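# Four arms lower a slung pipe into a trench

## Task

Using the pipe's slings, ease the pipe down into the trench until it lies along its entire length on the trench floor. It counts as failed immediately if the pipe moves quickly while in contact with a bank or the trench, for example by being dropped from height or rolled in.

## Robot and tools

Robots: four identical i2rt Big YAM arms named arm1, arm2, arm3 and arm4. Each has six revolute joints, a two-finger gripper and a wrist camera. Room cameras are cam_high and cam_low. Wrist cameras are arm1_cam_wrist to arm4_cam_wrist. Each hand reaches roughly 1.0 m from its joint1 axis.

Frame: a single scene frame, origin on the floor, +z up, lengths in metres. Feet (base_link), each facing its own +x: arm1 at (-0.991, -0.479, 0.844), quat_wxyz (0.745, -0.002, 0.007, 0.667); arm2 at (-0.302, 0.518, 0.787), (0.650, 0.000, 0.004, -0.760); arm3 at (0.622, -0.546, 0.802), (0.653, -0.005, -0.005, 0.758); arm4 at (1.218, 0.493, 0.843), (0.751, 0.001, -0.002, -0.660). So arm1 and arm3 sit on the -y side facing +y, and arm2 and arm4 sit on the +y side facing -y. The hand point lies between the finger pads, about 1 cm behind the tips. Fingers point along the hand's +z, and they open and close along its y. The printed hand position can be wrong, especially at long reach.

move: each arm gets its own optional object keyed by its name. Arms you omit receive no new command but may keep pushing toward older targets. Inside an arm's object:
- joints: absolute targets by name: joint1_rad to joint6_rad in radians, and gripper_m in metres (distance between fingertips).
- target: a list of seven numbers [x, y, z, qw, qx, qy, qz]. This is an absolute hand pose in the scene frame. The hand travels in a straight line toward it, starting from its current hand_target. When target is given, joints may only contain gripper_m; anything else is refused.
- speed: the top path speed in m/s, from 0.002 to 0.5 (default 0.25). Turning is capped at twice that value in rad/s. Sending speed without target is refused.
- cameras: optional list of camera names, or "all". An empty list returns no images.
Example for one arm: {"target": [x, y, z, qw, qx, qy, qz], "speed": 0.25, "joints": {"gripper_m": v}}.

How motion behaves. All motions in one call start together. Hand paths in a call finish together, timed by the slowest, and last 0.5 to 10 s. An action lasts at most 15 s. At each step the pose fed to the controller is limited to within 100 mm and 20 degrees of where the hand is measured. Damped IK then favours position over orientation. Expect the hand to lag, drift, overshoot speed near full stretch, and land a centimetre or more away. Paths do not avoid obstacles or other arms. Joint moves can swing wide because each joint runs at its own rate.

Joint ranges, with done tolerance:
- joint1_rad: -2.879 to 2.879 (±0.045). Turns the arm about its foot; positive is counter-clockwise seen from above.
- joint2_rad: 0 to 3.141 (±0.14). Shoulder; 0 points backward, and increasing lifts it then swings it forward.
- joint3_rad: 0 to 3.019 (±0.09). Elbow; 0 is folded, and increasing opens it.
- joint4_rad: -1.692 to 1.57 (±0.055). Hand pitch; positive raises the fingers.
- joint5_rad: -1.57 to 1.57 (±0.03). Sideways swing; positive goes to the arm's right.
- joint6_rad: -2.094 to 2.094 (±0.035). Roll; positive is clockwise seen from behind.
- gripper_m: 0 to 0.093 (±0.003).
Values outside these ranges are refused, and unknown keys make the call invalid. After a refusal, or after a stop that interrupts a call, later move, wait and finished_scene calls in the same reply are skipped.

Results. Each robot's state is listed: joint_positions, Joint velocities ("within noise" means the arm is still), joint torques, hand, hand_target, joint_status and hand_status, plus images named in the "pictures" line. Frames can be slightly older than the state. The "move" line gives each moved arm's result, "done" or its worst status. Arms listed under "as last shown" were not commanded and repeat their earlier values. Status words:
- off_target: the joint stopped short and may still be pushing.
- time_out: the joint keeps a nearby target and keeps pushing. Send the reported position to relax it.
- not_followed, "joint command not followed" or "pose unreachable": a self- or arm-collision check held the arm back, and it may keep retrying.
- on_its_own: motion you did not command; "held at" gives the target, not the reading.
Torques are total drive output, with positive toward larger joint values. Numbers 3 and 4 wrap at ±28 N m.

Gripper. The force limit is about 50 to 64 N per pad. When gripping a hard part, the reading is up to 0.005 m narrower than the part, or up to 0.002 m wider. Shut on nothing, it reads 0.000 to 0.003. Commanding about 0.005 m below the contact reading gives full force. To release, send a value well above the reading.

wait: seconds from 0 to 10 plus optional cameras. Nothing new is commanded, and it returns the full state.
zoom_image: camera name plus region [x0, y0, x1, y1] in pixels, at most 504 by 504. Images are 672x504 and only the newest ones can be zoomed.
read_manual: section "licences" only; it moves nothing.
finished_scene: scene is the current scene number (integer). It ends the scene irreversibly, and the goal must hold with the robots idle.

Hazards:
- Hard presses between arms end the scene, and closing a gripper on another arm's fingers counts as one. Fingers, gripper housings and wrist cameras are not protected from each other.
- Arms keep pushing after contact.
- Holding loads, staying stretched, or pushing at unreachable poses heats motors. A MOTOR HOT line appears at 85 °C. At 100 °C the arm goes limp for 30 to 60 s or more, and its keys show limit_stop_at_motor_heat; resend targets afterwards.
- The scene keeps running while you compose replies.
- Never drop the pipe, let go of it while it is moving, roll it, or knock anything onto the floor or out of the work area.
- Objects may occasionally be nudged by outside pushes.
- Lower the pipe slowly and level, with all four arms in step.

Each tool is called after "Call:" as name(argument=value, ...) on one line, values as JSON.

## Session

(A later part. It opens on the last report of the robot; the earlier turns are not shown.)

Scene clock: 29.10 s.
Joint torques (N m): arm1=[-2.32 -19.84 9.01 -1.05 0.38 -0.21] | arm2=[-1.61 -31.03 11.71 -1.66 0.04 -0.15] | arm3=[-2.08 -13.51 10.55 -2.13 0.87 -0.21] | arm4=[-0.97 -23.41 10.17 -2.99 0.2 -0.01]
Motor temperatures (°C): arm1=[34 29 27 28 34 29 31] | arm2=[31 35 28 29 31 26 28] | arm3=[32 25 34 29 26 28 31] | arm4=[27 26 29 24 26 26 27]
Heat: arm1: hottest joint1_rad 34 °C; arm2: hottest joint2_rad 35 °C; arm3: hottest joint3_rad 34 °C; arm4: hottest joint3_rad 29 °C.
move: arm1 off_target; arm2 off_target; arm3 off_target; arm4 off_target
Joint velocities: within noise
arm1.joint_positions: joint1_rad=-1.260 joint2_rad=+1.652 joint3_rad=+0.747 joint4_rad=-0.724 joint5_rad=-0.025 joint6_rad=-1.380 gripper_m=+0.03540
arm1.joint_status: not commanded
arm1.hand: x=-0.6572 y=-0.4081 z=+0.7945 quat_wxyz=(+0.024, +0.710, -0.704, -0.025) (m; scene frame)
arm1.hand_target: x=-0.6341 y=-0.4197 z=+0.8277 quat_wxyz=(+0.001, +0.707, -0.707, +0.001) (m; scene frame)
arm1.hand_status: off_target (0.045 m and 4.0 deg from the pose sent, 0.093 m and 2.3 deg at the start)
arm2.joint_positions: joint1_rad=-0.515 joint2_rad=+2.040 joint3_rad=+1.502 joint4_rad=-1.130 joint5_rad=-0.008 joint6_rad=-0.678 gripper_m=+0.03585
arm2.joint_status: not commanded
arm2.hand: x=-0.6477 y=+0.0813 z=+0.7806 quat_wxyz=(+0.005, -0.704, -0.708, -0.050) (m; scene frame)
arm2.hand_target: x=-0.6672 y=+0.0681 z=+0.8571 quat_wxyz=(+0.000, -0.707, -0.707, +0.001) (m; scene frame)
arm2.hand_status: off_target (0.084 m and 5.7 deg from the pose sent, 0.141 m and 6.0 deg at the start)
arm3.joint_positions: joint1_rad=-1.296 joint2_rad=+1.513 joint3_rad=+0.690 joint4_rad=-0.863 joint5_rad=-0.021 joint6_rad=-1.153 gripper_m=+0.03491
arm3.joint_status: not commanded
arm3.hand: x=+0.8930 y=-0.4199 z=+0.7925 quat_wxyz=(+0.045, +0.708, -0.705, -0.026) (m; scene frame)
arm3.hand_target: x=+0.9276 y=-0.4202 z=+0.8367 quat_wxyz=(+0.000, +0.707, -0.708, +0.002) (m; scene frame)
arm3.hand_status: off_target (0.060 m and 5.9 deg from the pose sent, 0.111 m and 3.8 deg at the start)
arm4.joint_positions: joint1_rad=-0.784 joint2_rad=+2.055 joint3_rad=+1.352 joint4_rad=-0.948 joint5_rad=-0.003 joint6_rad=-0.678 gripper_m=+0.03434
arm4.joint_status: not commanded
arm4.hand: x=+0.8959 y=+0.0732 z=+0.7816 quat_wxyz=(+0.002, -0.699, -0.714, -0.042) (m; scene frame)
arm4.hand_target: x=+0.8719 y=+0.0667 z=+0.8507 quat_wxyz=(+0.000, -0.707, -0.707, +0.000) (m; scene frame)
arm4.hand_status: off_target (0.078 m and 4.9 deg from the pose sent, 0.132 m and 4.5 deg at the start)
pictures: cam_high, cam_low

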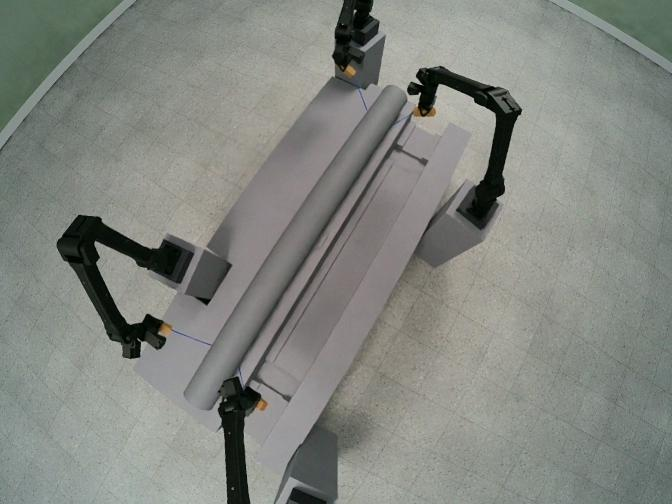

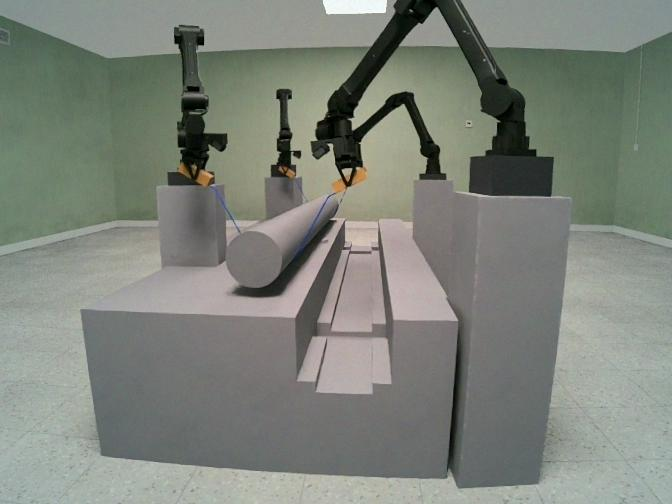

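Call:
move(arm1={"target":[-0.633,-0.175,0.84,0,0.7071,-0.7071,0],"speed":0.08}, arm2={"target":[-0.67,0.31,0.86,0,0.7071,0.7071,0],"speed":0.08}, arm3={"target":[0.93,-0.175,0.85,0,0.7071,-0.7071,0],"speed":0.08}, arm4={"target":[0.87,0.31,0.86,0,0.7071,0.7071,0],"speed":0.08})

Call:
zoom_image(camera="cam_low", region=[140, 150, 460, 400])

Scene clock: 33.87 s.
Joint torques (N m): arm1=[-1.08 -23.3 11.33 -1.55 0.1 -0.08] | arm2=[-3.25 -25.52 7.76 -0.59 0.18 -0.36] | arm3=[-1.08 -17.32 11.62 -2.36 0.63 -0.02] | arm4=[-2.73 -16.85 7.04 -1.37 0.36 -0.32]
Motor temperatures (°C): arm1=[34 30 28 28 34 29 31] | arm2=[31 36 29 29 30 26 28] | arm3=[32 25 35 29 26 28 31] | arm4=[27 27 30 24 26 26 27]
Heat: arm1: hottest joint1_rad 34 °C; arm2: hottest joint2_rad 36 °C; arm3: hottest joint3_rad 35 °C; arm4: hottest joint3_rad 30 °C.
move: arm1 off_target; arm2 off_target; arm3 off_target; arm4 off_target
Joint velocities: within noise
arm1.joint_positions: joint1_rad=-0.740 joint2_rad=+1.837 joint3_rad=+1.056 joint4_rad=-0.830 joint5_rad=-0.012 joint6_rad=-0.859 gripper_m=+0.03540
arm1.joint_status: not commanded
arm1.hand: x=-0.6557 y=-0.1827 z=+0.7988 quat_wxyz=(+0.027, +0.710, -0.704, -0.006) (m; scene frame)
arm1.hand_target: x=-0.6342 y=-0.1758 z=+0.8387 quat_wxyz=(-0.001, +0.707, -0.707, +0.000) (m; scene frame)
arm1.hand_status: off_target (0.048 m and 3.2 deg from the pose sent, 0.239 m and 4.0 deg at the start)
arm2.joint_positions: joint1_rad=-0.858 joint2_rad=+1.682 joint3_rad=+1.025 joint4_rad=-1.014 joint5_rad=-0.010 joint6_rad=-1.023 gripper_m=+0.03585
arm2.joint_status: not commanded
arm2.hand: x=-0.6485 y=+0.3013 z=+0.8065 quat_wxyz=(-0.013, -0.704, -0.709, -0.048) (m; scene frame)
arm2.hand_target: x=-0.6680 y=+0.3101 z=+0.8563 quat_wxyz=(+0.002, -0.707, -0.707, -0.001) (m; scene frame)
arm2.hand_status: off_target (0.058 m and 5.7 deg from the pose sent, 0.243 m and 5.7 deg at the start; pose on its path clipped on 3 of 117 steps)
arm3.joint_positions: joint1_rad=-0.823 joint2_rad=+1.814 joint3_rad=+1.133 joint4_rad=-0.970 joint5_rad=-0.024 joint6_rad=-0.695 gripper_m=+0.03491
arm3.joint_status: not commanded
arm3.hand: x=+0.9033 y=-0.1875 z=+0.8008 quat_wxyz=(+0.036, +0.713, -0.700, -0.003) (m; scene frame)
arm3.hand_target: x=+0.9282 y=-0.1768 z=+0.8488 quat_wxyz=(-0.001, +0.707, -0.707, +0.000) (m; scene frame)
arm3.hand_status: off_target (0.057 m and 4.3 deg from the pose sent, 0.254 m and 6.0 deg at the start)
arm4.joint_positions: joint1_rad=-1.165 joint2_rad=+1.688 joint3_rad=+0.891 joint4_rad=-0.844 joint5_rad=-0.006 joint6_rad=-1.048 gripper_m=+0.03434
arm4.joint_status: not commanded
arm4.hand: x=+0.8889 y=+0.2975 z=+0.8199 quat_wxyz=(-0.013, -0.703, -0.711, -0.035) (m; scene frame)
arm4.hand_target: x=+0.8712 y=+0.3097 z=+0.8567 quat_wxyz=(+0.002, -0.707, -0.707, -0.001) (m; scene frame)
arm4.hand_status: off_target (0.046 m and 4.3 deg from the pose sent, 0.251 m and 4.9 deg at the start)
pictures: arm1_cam_wrist, arm2_cam_wrist, arm3_cam_wrist, arm4_cam_wrist, cam_high, cam_low

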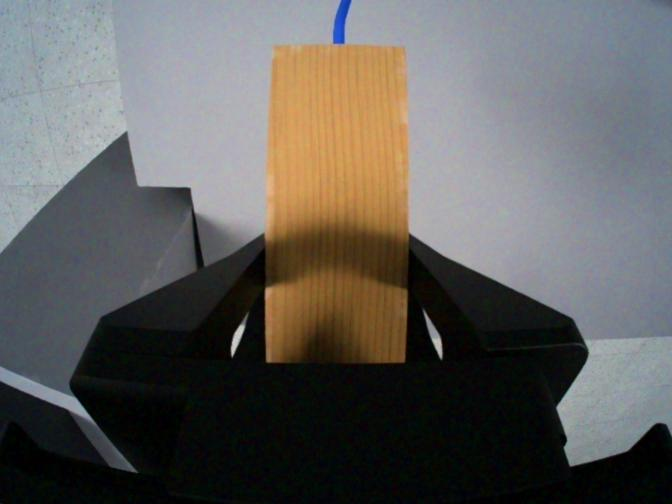

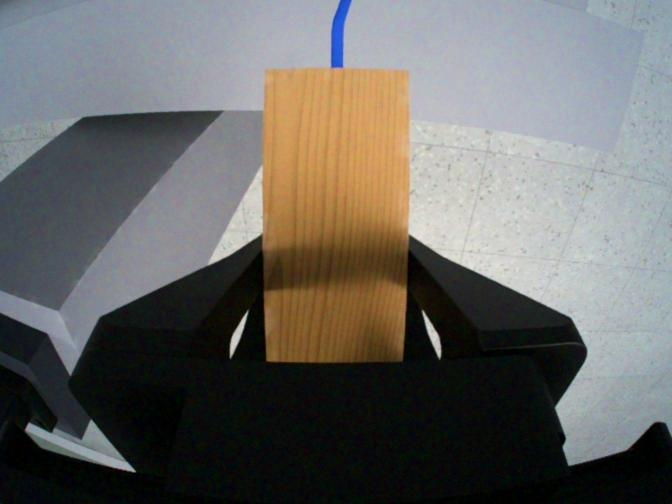

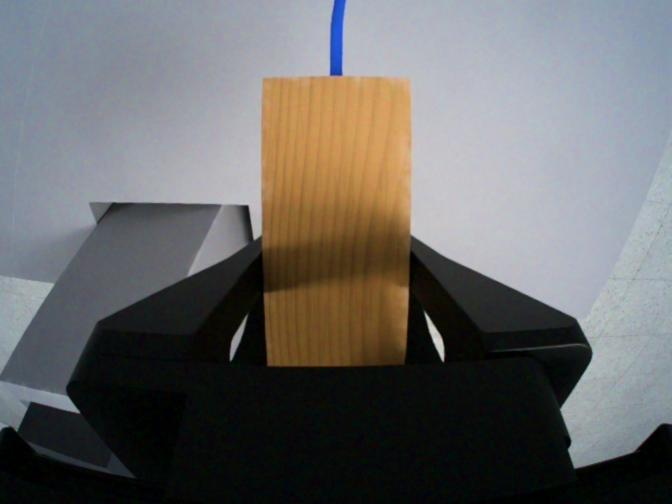

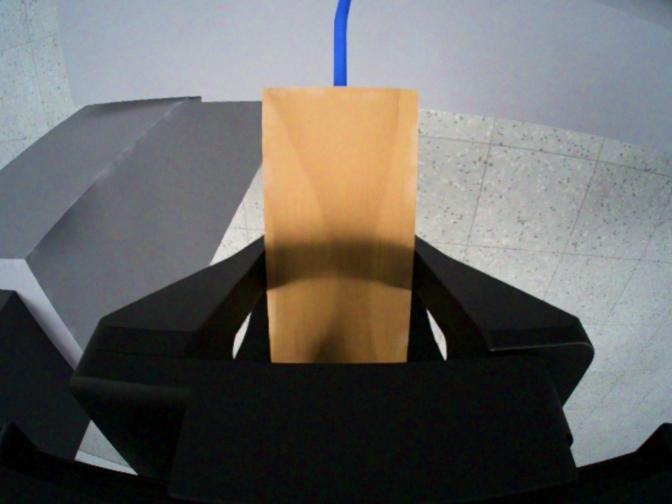

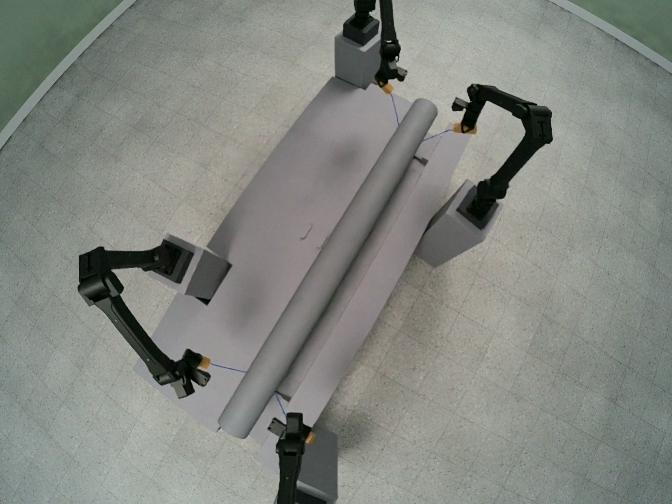

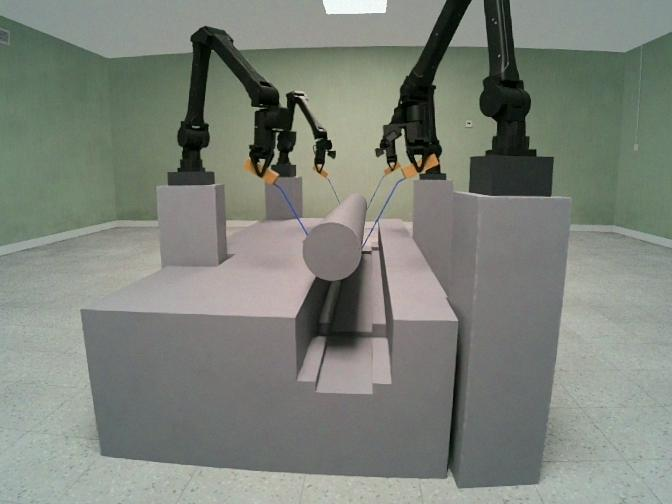

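Scaled by 1.575.

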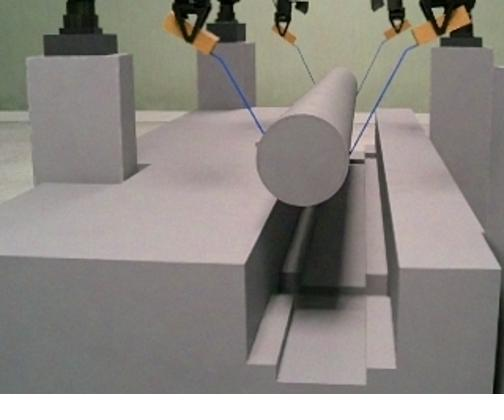

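Call:
move(arm1={"target":[-0.633,-0.14,0.82,0,0.7071,-0.7071,0],"speed":0.06}, arm2={"target":[-0.67,0.345,0.835,0,0.7071,0.7071,0],"speed":0.06}, arm3={"target":[0.93,-0.135,0.83,0,0.7071,-0.7071,0],"speed":0.06}, arm4={"target":[0.87,0.35,0.83,0,0.7071,0.7071,0],"speed":0.06}, cameras=["cam_low","cam_high"])

Call:
zoom_image(camera="cam_low", region=[240, 150, 460, 400])

Call:
zoom_image(camera="cam_high", region=[180, 60, 500, 460])

Scene clock: 35.77 s.
Joint torques (N m): arm1=[-0.73 -24.88 10.71 -0.64 0.06 -0.06] | arm2=[-4.19 -24.7 7.05 -0.31 0.29 -0.39] | arm3=[-1.14 -18.43 11.12 -1.55 0.57 -0.09] | arm4=[-2.84 -14.74 6.56 -1.07 0.48 -0.3]
Motor temperatures (°C): arm1=[34 30 28 28 34 29 31] | arm2=[31 36 29 29 30 26 28] | arm3=[32 25 36 29 26 28 31] | arm4=[27 27 30 24 26 26 27]
Heat: arm1: hottest joint1_rad 34 °C; arm2: hottest joint2_rad 36 °C; arm3: hottest joint3_rad 36 °C; arm4: hottest joint3_rad 30 °C.
move: arm1 off_target; arm2 off_target; arm3 off_target; arm4 off_target
Joint velocities: within noise
arm1.joint_positions: joint1_rad=-0.686 joint2_rad=+1.921 joint3_rad=+1.124 joint4_rad=-0.833 joint5_rad=-0.010 joint6_rad=-0.803 gripper_m=+0.03540
arm1.joint_status: not commanded
arm1.hand: x=-0.6580 y=-0.1520 z=+0.7793 quat_wxyz=(+0.036, +0.709, -0.704, -0.004) (m; scene frame)
arm1.hand_target: x=-0.6341 y=-0.1411 z=+0.8192 quat_wxyz=(+0.000, +0.707, -0.707, +0.000) (m; scene frame)
arm1.hand_status: off_target (0.049 m and 4.2 deg from the pose sent, 0.053 m and 3.2 deg at the start)
arm2.joint_positions: joint1_rad=-0.932 joint2_rad=+1.677 joint3_rad=+0.950 joint4_rad=-0.942 joint5_rad=-0.012 joint6_rad=-1.096 gripper_m=+0.03585
arm2.joint_status: not commanded
arm2.hand: x=-0.6473 y=+0.3357 z=+0.7865 quat_wxyz=(-0.017, -0.704, -0.709, -0.045) (m; scene frame)
arm2.hand_target: x=-0.6684 y=+0.3450 z=+0.8317 quat_wxyz=(+0.002, -0.707, -0.707, -0.001) (m; scene frame)
arm2.hand_status: off_target (0.054 m and 5.5 deg from the pose sent, 0.056 m and 5.7 deg at the start)
arm3.joint_positions: joint1_rad=-0.773 joint2_rad=+1.913 joint3_rad=+1.219 joint4_rad=-0.972 joint5_rad=-0.023 joint6_rad=-0.644 gripper_m=+0.03491
arm3.joint_status: not commanded
arm3.hand: x=+0.9014 y=-0.1518 z=+0.7802 quat_wxyz=(+0.043, +0.713, -0.700, +0.000) (m; scene frame)
arm3.hand_target: x=+0.9282 y=-0.1371 z=+0.8294 quat_wxyz=(-0.001, +0.707, -0.707, +0.000) (m; scene frame)
arm3.hand_status: off_target (0.060 m and 5.1 deg from the pose sent, 0.066 m and 4.3 deg at the start)
arm4.joint_positions: joint1_rad=-1.259 joint2_rad=+1.688 joint3_rad=+0.816 joint4_rad=-0.754 joint5_rad=-0.011 joint6_rad=-1.143 gripper_m=+0.03434
arm4.joint_status: not commanded
arm4.hand: x=+0.8881 y=+0.3361 z=+0.8004 quat_wxyz=(-0.016, -0.702, -0.711, -0.025) (m; scene frame)
arm4.hand_target: x=+0.8709 y=+0.3496 z=+0.8278 quat_wxyz=(+0.001, -0.707, -0.707, -0.001) (m; scene frame)
arm4.hand_status: off_target (0.037 m and 3.5 deg from the pose sent, 0.057 m and 4.3 deg at the start)
pictures: cam_high, cam_low

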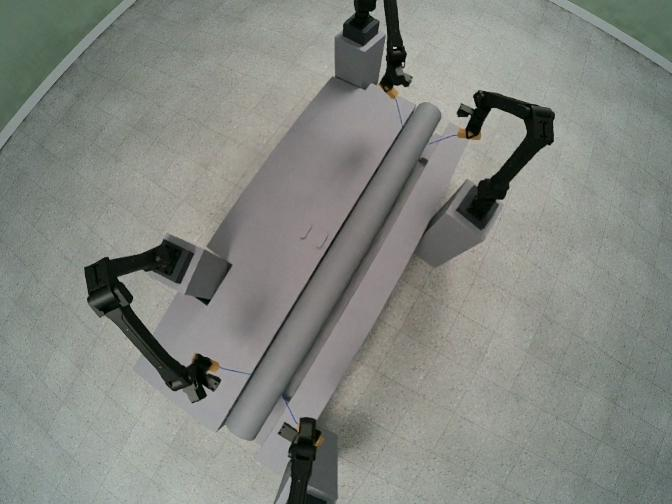

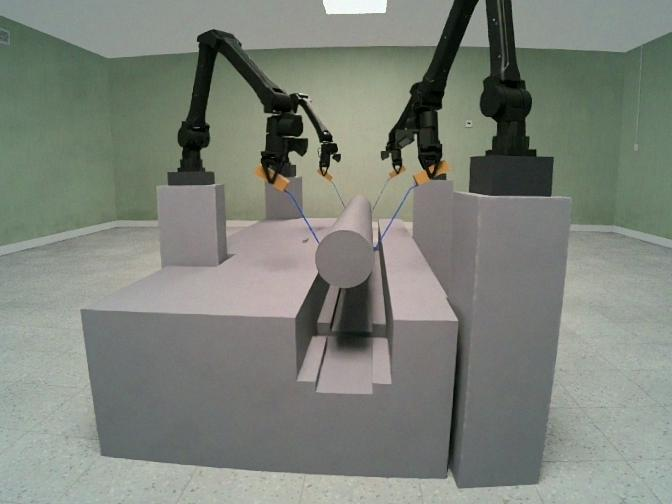

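Scaled by 2.016.

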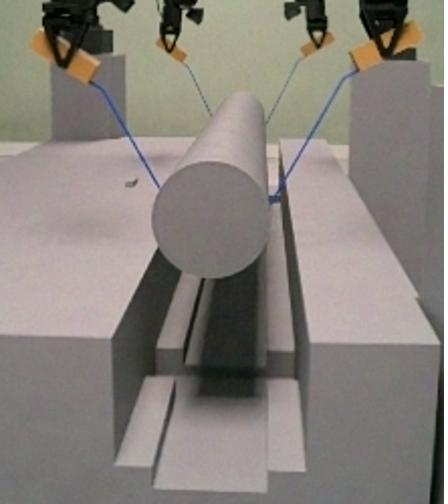

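Scaled by 1.260.

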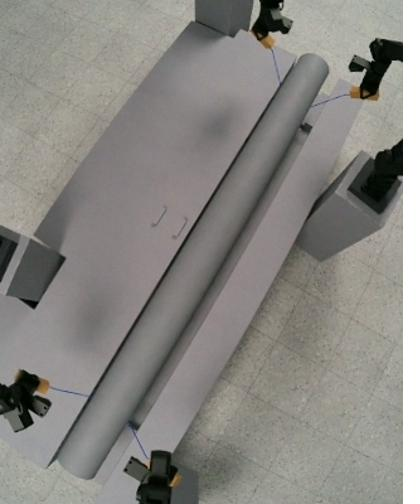

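Call:
move(arm1={"target":[-0.633,-0.135,0.72,0,0.7071,-0.7071,0],"speed":0.05}, arm2={"target":[-0.67,0.35,0.735,0,0.7071,0.7071,0],"speed":0.05}, arm3={"target":[0.93,-0.13,0.73,0,0.7071,-0.7071,0],"speed":0.05}, arm4={"target":[0.87,0.35,0.73,0,0.7071,0.7071,0],"speed":0.05}, cameras=["cam_low","cam_high"])

Call:
zoom_image(camera="cam_low", region=[240, 150, 460, 400])

Call:
zoom_image(camera="cam_high", region=[180, 60, 500, 460])

Scene clock: 41.00 s.
Joint torques (N m): arm1=[-0.5 -25.76 7.3 -0.14 0.01 -0.02] | arm2=[-3.84 -21.95 5.05 0.13 0.19 -0.32] | arm3=[-1.14 -20.42 6.78 -0.99 0.54 0.01] | arm4=[-2.96 -12.75 4.16 -0.57 0.46 -0.23]
Motor temperatures (°C): arm1=[34 31 28 28 34 29 31] | arm2=[31 36 29 29 30 26 28] | arm3=[32 26 37 29 26 28 31] | arm4=[27 27 30 24 26 26 27]
Heat: arm1: hottest joint1_rad 34 °C; arm2: hottest joint2_rad 36 °C; arm3: hottest joint3_rad 37 °C; arm4: hottest joint3_rad 30 °C.
move: arm1 off_target; arm2 off_target; arm3 off_target; arm4 off_target
Joint velocities: within noise
arm1.joint_positions: joint1_rad=-0.681 joint2_rad=+2.116 joint3_rad=+1.126 joint4_rad=-0.625 joint5_rad=-0.009 joint6_rad=-0.798 gripper_m=+0.03540
arm1.joint_status: not commanded
arm1.hand: x=-0.6553 y=-0.1467 z=+0.6889 quat_wxyz=(+0.029, +0.709, -0.705, -0.004) (m; scene frame)
arm1.hand_target: x=-0.6336 y=-0.1357 z=+0.7195 quat_wxyz=(+0.000, +0.707, -0.707, +0.000) (m; scene frame)
arm1.hand_status: off_target (0.040 m and 3.4 deg from the pose sent, 0.067 m and 4.2 deg at the start)
arm2.joint_positions: joint1_rad=-0.941 joint2_rad=+1.823 joint3_rad=+0.872 joint4_rad=-0.670 joint5_rad=-0.012 joint6_rad=-1.113 gripper_m=+0.03585
arm2.joint_status: not commanded
arm2.hand: x=-0.6498 y=+0.3389 z=+0.7089 quat_wxyz=(-0.010, -0.702, -0.712, -0.023) (m; scene frame)
arm2.hand_target: x=-0.6693 y=+0.3500 z=+0.7337 quat_wxyz=(+0.001, -0.707, -0.707, +0.000) (m; scene frame)
arm2.hand_status: off_target (0.035 m and 3.0 deg from the pose sent, 0.058 m and 5.6 deg at the start)
arm3.joint_positions: joint1_rad=-0.767 joint2_rad=+2.097 joint3_rad=+1.219 joint4_rad=-0.765 joint5_rad=-0.023 joint6_rad=-0.640 gripper_m=+0.03491
arm3.joint_status: not commanded
arm3.hand: x=+0.9086 y=-0.1387 z=+0.6896 quat_wxyz=(+0.032, +0.714, -0.700, -0.001) (m; scene frame)
arm3.hand_target: x=+0.9292 y=-0.1308 z=+0.7285 quat_wxyz=(+0.000, +0.707, -0.707, +0.000) (m; scene frame)
arm3.hand_status: off_target (0.047 m and 3.8 deg from the pose sent, 0.062 m and 5.1 deg at the start)
arm4.joint_positions: joint1_rad=-1.259 joint2_rad=+1.896 joint3_rad=+0.783 joint4_rad=-0.470 joint5_rad=-0.012 joint6_rad=-1.152 gripper_m=+0.03434
arm4.joint_status: not commanded
arm4.hand: x=+0.8824 y=+0.3330 z=+0.7186 quat_wxyz=(-0.009, -0.699, -0.715, -0.006) (m; scene frame)
arm4.hand_target: x=+0.8706 y=+0.3496 z=+0.7293 quat_wxyz=(+0.000, -0.707, -0.707, +0.000) (m; scene frame)
arm4.hand_status: off_target (0.024 m and 1.8 deg from the pose sent, 0.074 m and 3.5 deg at the start)
pictures: cam_high, cam_low

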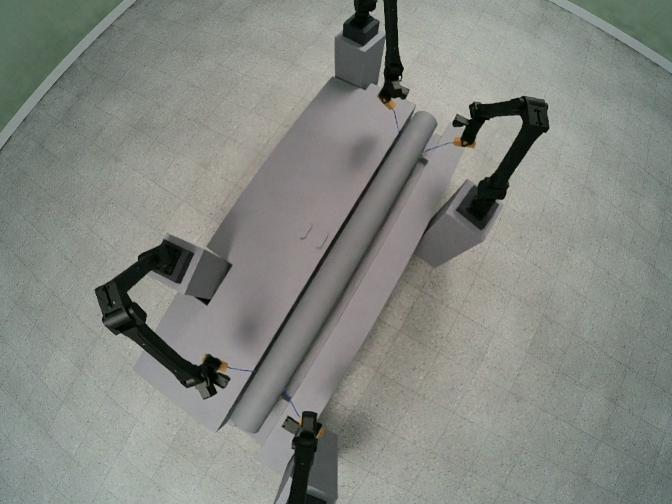

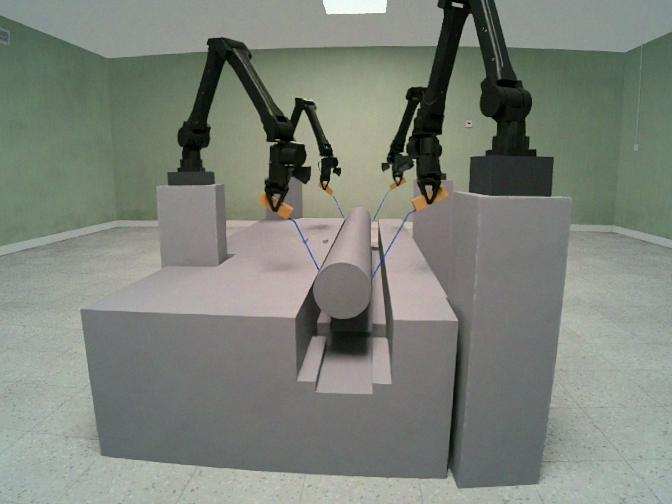

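Scaled by 2.016.

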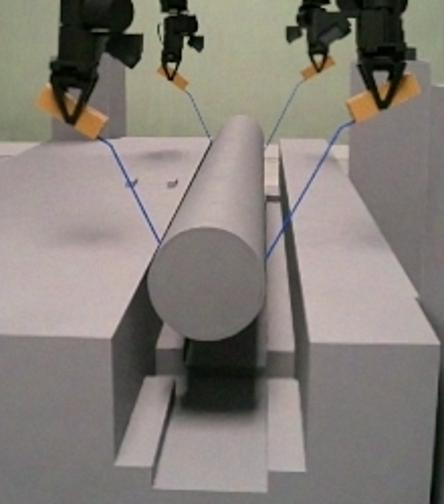

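Scaled by 1.260.

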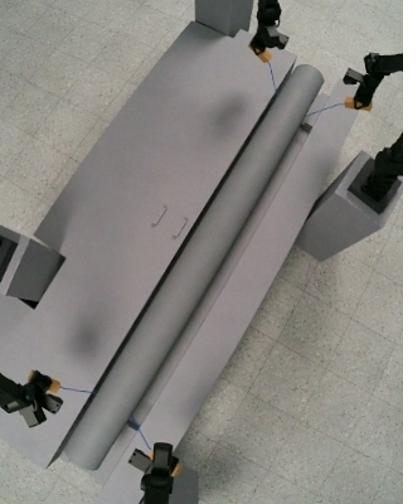

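Call:
move(arm1={"target":[-0.633,-0.105,0.71,0,0.7071,-0.7071,0],"speed":0.05}, arm2={"target":[-0.67,0.375,0.71,0,0.7071,0.7071,0],"speed":0.05}, arm3={"target":[0.93,-0.1,0.72,0,0.7071,-0.7071,0],"speed":0.05}, arm4={"target":[0.87,0.378,0.70,0,0.7071,0.7071,0],"speed":0.05}, cameras=["cam_low","cam_high"])

Call:
zoom_image(camera="cam_low", region=[240, 150, 460, 400])

Call:
zoom_image(camera="cam_high", region=[180, 60, 500, 460])

Scene clock: 43.20 s.
Joint torques (N m): arm1=[-0.97 -27.05 7.5 -0.85 -0.01 0] | arm2=[-3.78 -20.54 4.56 0.02 0.31 -0.28] | arm3=[-1.14 -21.07 8.43 -1.88 0.5 0.01] | arm4=[-2.84 -12.81 3.07 -0.44 0.5 -0.22]
Motor temperatures (°C): arm1=[34 31 28 28 34 29 31] | arm2=[31 36 29 29 30 26 28] | arm3=[32 27 37 29 26 28 31] | arm4=[27 27 30 24 26 26 27]
Heat: arm1: hottest joint1_rad 34 °C; arm2: hottest joint2_rad 36 °C; arm3: hottest joint3_rad 37 °C; arm4: hottest joint3_rad 30 °C.
move: arm1 off_target; arm2 off_target; arm3 off_target; arm4 off_target
Joint velocities: within noise
arm1.joint_positions: joint1_rad=-0.637 joint2_rad=+2.176 joint3_rad=+1.198 joint4_rad=-0.623 joint5_rad=-0.008 joint6_rad=-0.758 gripper_m=+0.03540
arm1.joint_status: not commanded
arm1.hand: x=-0.6543 y=-0.1148 z=+0.6750 quat_wxyz=(+0.023, +0.711, -0.703, -0.002) (m; scene frame)
arm1.hand_target: x=-0.6336 y=-0.1056 z=+0.7090 quat_wxyz=(+0.000, +0.707, -0.707, +0.000) (m; scene frame)
arm1.hand_status: off_target (0.042 m and 2.7 deg from the pose sent, 0.052 m and 3.4 deg at the start)
arm2.joint_positions: joint1_rad=-1.001 joint2_rad=+1.864 joint3_rad=+0.835 joint4_rad=-0.591 joint5_rad=-0.016 joint6_rad=-1.172 gripper_m=+0.03585
arm2.joint_status: not commanded
arm2.hand: x=-0.6505 y=+0.3638 z=+0.6861 quat_wxyz=(-0.013, -0.702, -0.712, -0.020) (m; scene frame)
arm2.hand_target: x=-0.6692 y=+0.3750 z=+0.7087 quat_wxyz=(+0.001, -0.707, -0.707, -0.001) (m; scene frame)
arm2.hand_status: off_target (0.033 m and 2.9 deg from the pose sent, 0.041 m and 3.0 deg at the start)
arm3.joint_positions: joint1_rad=-0.733 joint2_rad=+2.155 joint3_rad=+1.276 joint4_rad=-0.760 joint5_rad=-0.021 joint6_rad=-0.606 gripper_m=+0.03491
arm3.joint_status: not commanded
arm3.hand: x=+0.9041 y=-0.1152 z=+0.6741 quat_wxyz=(+0.030, +0.714, -0.700, +0.000) (m; scene frame)
arm3.hand_target: x=+0.9290 y=-0.1012 z=+0.7189 quat_wxyz=(-0.001, +0.707, -0.707, +0.000) (m; scene frame)
arm3.hand_status: off_target (0.055 m and 3.7 deg from the pose sent, 0.054 m and 3.8 deg at the start)
arm4.joint_positions: joint1_rad=-1.332 joint2_rad=+1.969 joint3_rad=+0.761 joint4_rad=-0.373 joint5_rad=-0.013 joint6_rad=-1.224 gripper_m=+0.03434
arm4.joint_status: not commanded
arm4.hand: x=+0.8795 y=+0.3605 z=+0.6898 quat_wxyz=(-0.010, -0.700, -0.715, -0.003) (m; scene frame)
arm4.hand_target: x=+0.8705 y=+0.3776 z=+0.6994 quat_wxyz=(+0.000, -0.707, -0.707, +0.000) (m; scene frame)
arm4.hand_status: off_target (0.022 m and 1.7 deg from the pose sent, 0.050 m and 1.8 deg at the start)
pictures: cam_high, cam_low

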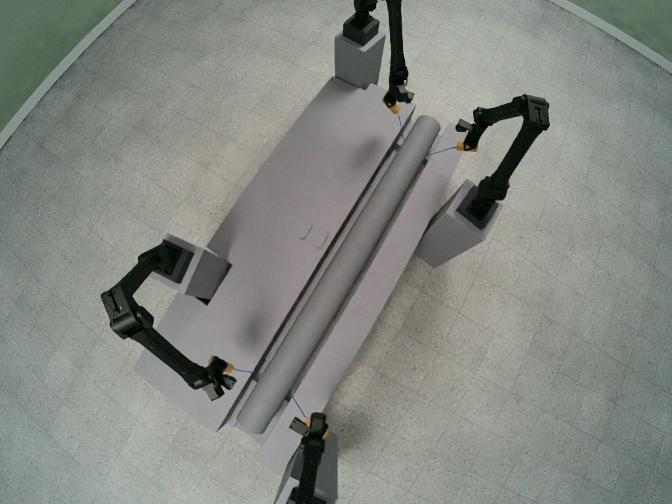

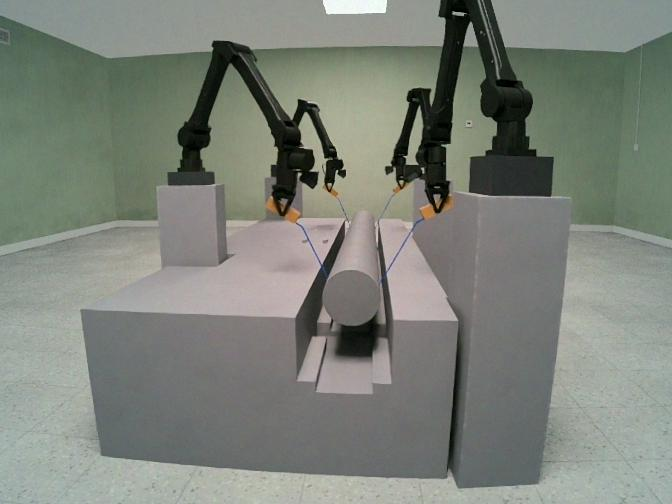

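Scaled by 2.016.

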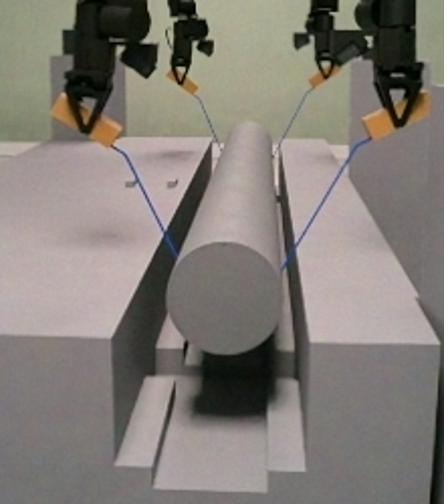

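Scaled by 1.260.

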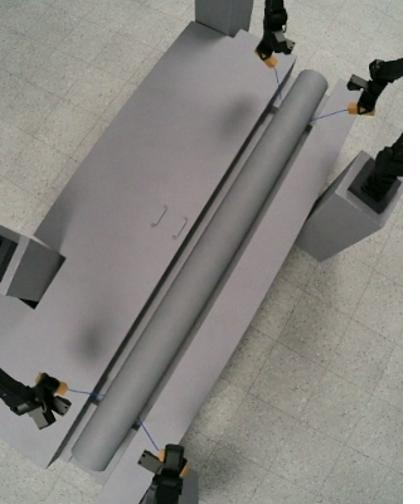

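Call:
move(arm1={"target":[-0.633,-0.112,0.63,0,0.7071,-0.7071,0],"speed":0.05}, arm2={"target":[-0.67,0.37,0.63,0,0.7071,0.7071,0],"speed":0.05}, arm3={"target":[0.93,-0.105,0.64,0,0.7071,-0.7071,0],"speed":0.05}, arm4={"target":[0.87,0.373,0.625,0,0.7071,0.7071,0],"speed":0.05}, cameras=["cam_low","cam_high"])

Call:
zoom_image(camera="cam_low", region=[240, 150, 460, 400])

Call:
zoom_image(camera="cam_high", region=[180, 60, 500, 460])

Scene clock: 45.80 s.
Joint torques (N m): arm1=[-1.32 -26.64 5.5 0.12 -0.06 -0.09] | arm2=[-3.19 -20.37 3.15 0.02 0.85 -0.21] | arm3=[-1.55 -20.66 6.6 -0.96 0.44 -0.03] | arm4=[-1.79 -12.51 1.57 -0.36 0.76 -0.1]
Motor temperatures (°C): arm1=[34 32 28 28 34 29 31] | arm2=[31 36 29 29 30 26 28] | arm3=[32 27 37 29 26 28 31] | arm4=[27 27 30 24 26 26 27]
Heat: arm1: hottest joint1_rad 34 °C; arm2: hottest joint2_rad 36 °C; arm3: hottest joint3_rad 37 °C; arm4: hottest joint3_rad 30 °C.
move: arm1 off_target; arm2 off_target; arm3 off_target; arm4 off_target
Joint velocities: within noise
arm1.joint_positions: joint1_rad=-0.637 joint2_rad=+2.335 joint3_rad=+1.224 joint4_rad=-0.493 joint5_rad=-0.006 joint6_rad=-0.758 gripper_m=+0.03540
arm1.joint_status: not commanded
arm1.hand: x=-0.6578 y=-0.1192 z=+0.6034 quat_wxyz=(+0.024, +0.711, -0.703, -0.001) (m; scene frame)
arm1.hand_target: x=-0.6334 y=-0.1125 z=+0.6295 quat_wxyz=(+0.000, +0.707, -0.707, +0.000) (m; scene frame)
arm1.hand_status: off_target (0.037 m and 2.8 deg from the pose sent, 0.050 m and 2.7 deg at the start)
arm2.joint_positions: joint1_rad=-1.001 joint2_rad=+2.060 joint3_rad=+0.845 joint4_rad=-0.382 joint5_rad=-0.029 joint6_rad=-1.172 gripper_m=+0.03585
arm2.joint_status: not commanded
arm2.hand: x=-0.6546 y=+0.3603 z=+0.6144 quat_wxyz=(-0.014, -0.702, -0.712, -0.008) (m; scene frame)
arm2.hand_target: x=-0.6696 y=+0.3700 z=+0.6294 quat_wxyz=(+0.000, -0.707, -0.707, +0.000) (m; scene frame)
arm2.hand_status: off_target (0.024 m and 2.0 deg from the pose sent, 0.060 m and 2.9 deg at the start)
arm3.joint_positions: joint1_rad=-0.733 joint2_rad=+2.294 joint3_rad=+1.279 joint4_rad=-0.624 joint5_rad=-0.020 joint6_rad=-0.605 gripper_m=+0.03491
arm3.joint_status: not commanded
arm3.hand: x=+0.9019 y=-0.1204 z=+0.6041 quat_wxyz=(+0.030, +0.714, -0.700, +0.001) (m; scene frame)
arm3.hand_target: x=+0.9293 y=-0.1060 z=+0.6394 quat_wxyz=(+0.000, +0.707, -0.707, +0.000) (m; scene frame)
arm3.hand_status: off_target (0.048 m and 3.7 deg from the pose sent, 0.044 m and 3.7 deg at the start)
arm4.joint_positions: joint1_rad=-1.332 joint2_rad=+2.182 joint3_rad=+0.807 joint4_rad=-0.189 joint5_rad=-0.020 joint6_rad=-1.224 gripper_m=+0.03434
arm4.joint_status: not commanded
arm4.hand: x=+0.8741 y=+0.3570 z=+0.6208 quat_wxyz=(-0.009, -0.700, -0.715, +0.006) (m; scene frame)
arm4.hand_target: x=+0.8705 y=+0.3727 z=+0.6247 quat_wxyz=(+0.000, -0.707, -0.707, +0.000) (m; scene frame)
arm4.hand_status: off_target (0.017 m and 1.8 deg from the pose sent, 0.067 m and 1.7 deg at the start)
pictures: cam_high, cam_low

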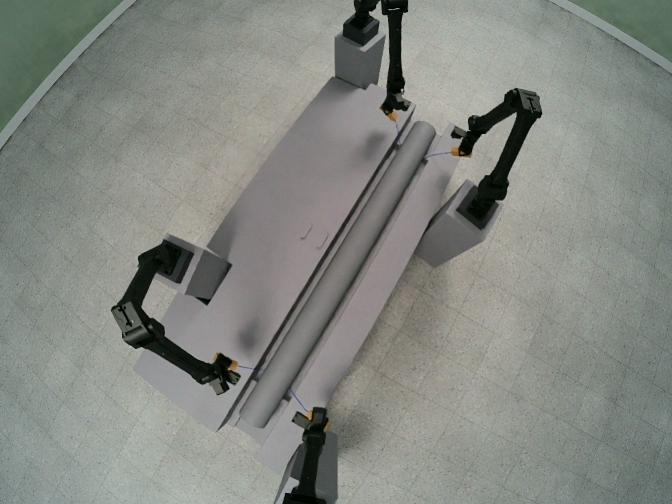

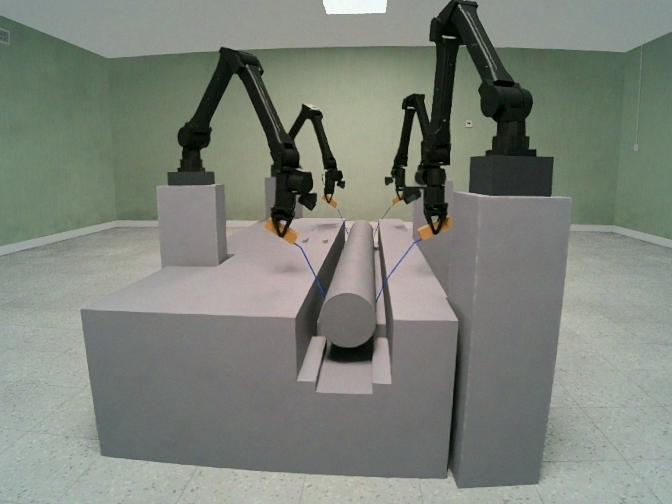

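Scaled by 2.016.

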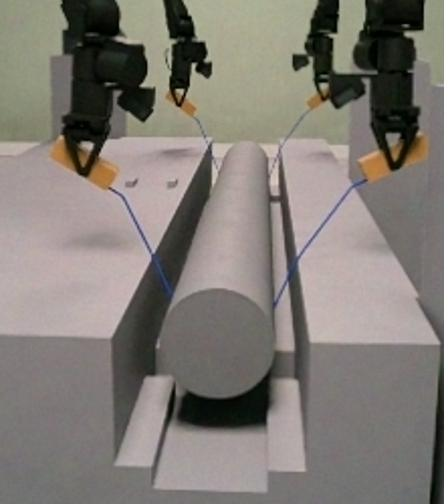

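Scaled by 1.260.

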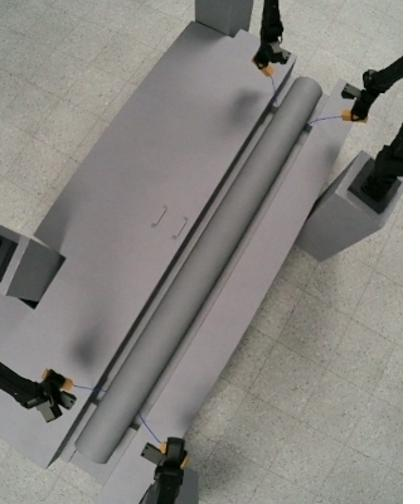

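Call:
move(arm1={"target":[-0.633,-0.112,0.56,0,0.7071,-0.7071,0],"speed":0.04}, arm2={"target":[-0.67,0.37,0.56,0,0.7071,0.7071,0],"speed":0.04}, arm3={"target":[0.93,-0.105,0.57,0,0.7071,-0.7071,0],"speed":0.04}, arm4={"target":[0.87,0.373,0.555,0,0.7071,0.7071,0],"speed":0.04}, cameras=["cam_low","cam_high"])

Call:
zoom_image(camera="cam_low", region=[240, 150, 460, 400])

Call:
zoom_image(camera="cam_high", region=[180, 60, 500, 460])

Scene clock: 48.37 s.
Joint torques (N m): arm1=[-0.97 -23.12 5.19 0.76 -0.04 -0.03] | arm2=[-2.73 -18.55 2.04 0.91 0.71 -0.24] | arm3=[-1.55 -19.84 4.59 -0.96 0.73 -0.02] | arm4=[-2.61 -11.75 0.31 -0.18 1.33 -0.09]
Motor temperatures (°C): arm1=[34 32 28 28 34 29 31] | arm2=[31 36 29 29 30 26 28] | arm3=[32 27 37 28 26 28 31] | arm4=[27 27 30 24 26 26 27]
Heat: arm1: hottest joint1_rad 34 °C; arm2: hottest joint2_rad 36 °C; arm3: hottest joint3_rad 37 °C; arm4: hottest joint3_rad 30 °C.
move: arm1 off_target; arm2 off_target; arm3 off_target; arm4 off_target
Joint velocities: within noise
arm1.joint_positions: joint1_rad=-0.639 joint2_rad=+2.449 joint3_rad=+1.287 joint4_rad=-0.407 joint5_rad=-0.007 joint6_rad=-0.759 gripper_m=+0.03540
arm1.joint_status: not commanded
arm1.hand: x=-0.6473 y=-0.1097 z=+0.5581 quat_wxyz=(+0.006, +0.710, -0.704, -0.002) (m; scene frame)
arm1.hand_target: x=-0.6331 y=-0.1121 z=+0.5602 quat_wxyz=(+0.000, +0.707, -0.707, +0.000) (m; scene frame)
arm1.hand_status: off_target (0.015 m and 0.9 deg from the pose sent, 0.050 m and 2.8 deg at the start)
arm2.joint_positions: joint1_rad=-1.000 joint2_rad=+2.218 joint3_rad=+0.886 joint4_rad=-0.245 joint5_rad=-0.025 joint6_rad=-1.172 gripper_m=+0.03585
arm2.joint_status: not commanded
arm2.hand: x=-0.6613 y=+0.3578 z=+0.5602 quat_wxyz=(-0.009, -0.701, -0.713, +0.001) (m; scene frame)
arm2.hand_target: x=-0.6697 y=+0.3699 z=+0.5602 quat_wxyz=(+0.000, -0.707, -0.707, +0.000) (m; scene frame)
arm2.hand_status: off_target (0.015 m and 1.4 deg from the pose sent, 0.057 m and 2.0 deg at the start)
arm3.joint_positions: joint1_rad=-0.730 joint2_rad=+2.426 joint3_rad=+1.342 joint4_rad=-0.511 joint5_rad=-0.027 joint6_rad=-0.605 gripper_m=+0.03491
arm3.joint_status: not commanded
arm3.hand: x=+0.9099 y=-0.1045 z=+0.5490 quat_wxyz=(+0.009, +0.715, -0.699, -0.007) (m; scene frame)
arm3.hand_target: x=+0.9297 y=-0.1051 z=+0.5694 quat_wxyz=(+0.000, +0.707, -0.707, +0.000) (m; scene frame)
arm3.hand_status: off_target (0.029 m and 1.9 deg from the pose sent, 0.047 m and 3.7 deg at the start)
arm4.joint_positions: joint1_rad=-1.322 joint2_rad=+2.369 joint3_rad=+0.889 joint4_rad=-0.056 joint5_rad=-0.034 joint6_rad=-1.224 gripper_m=+0.03434
arm4.joint_status: not commanded
arm4.hand: x=+0.8652 y=+0.3466 z=+0.5596 quat_wxyz=(-0.010, -0.696, -0.718, +0.021) (m; scene frame)
arm4.hand_target: x=+0.8709 y=+0.3718 z=+0.5554 quat_wxyz=(-0.001, -0.707, -0.707, +0.000) (m; scene frame)
arm4.hand_status: off_target (0.027 m and 3.3 deg from the pose sent, 0.068 m and 1.8 deg at the start)
pictures: cam_high, cam_low

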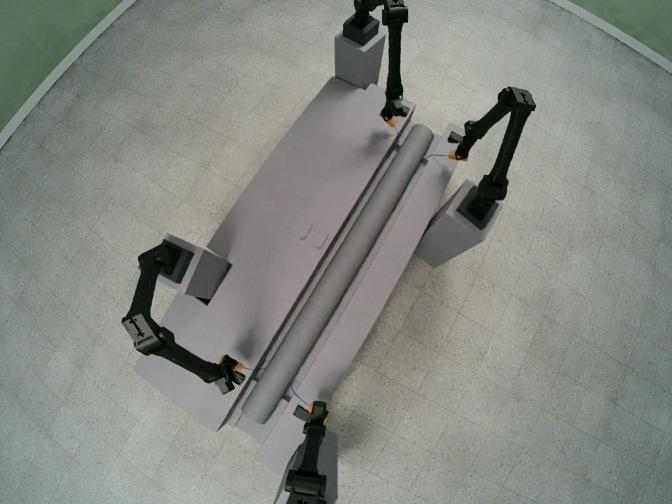

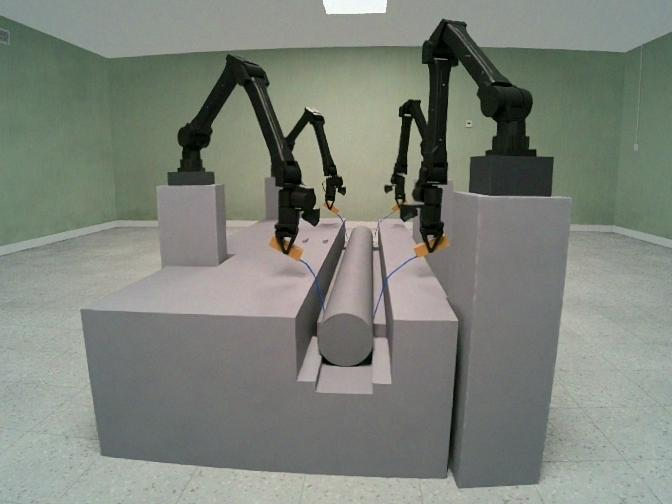

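Scaled by 2.016.

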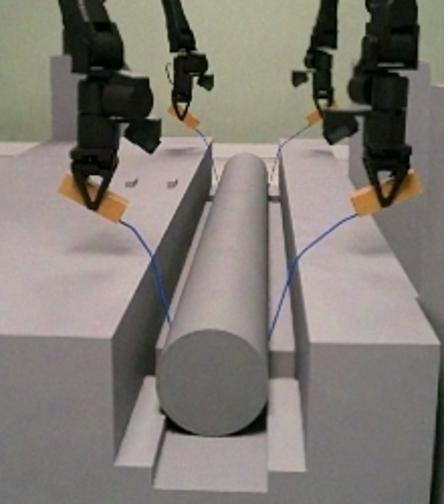

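Scaled by 1.260.

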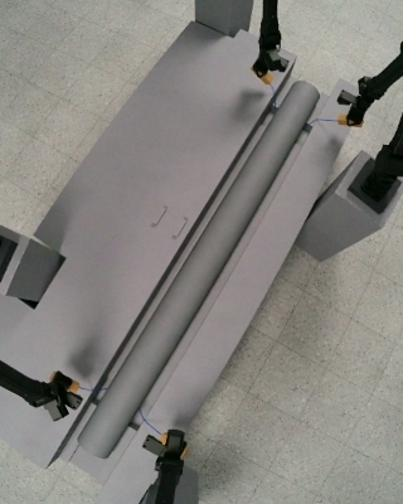

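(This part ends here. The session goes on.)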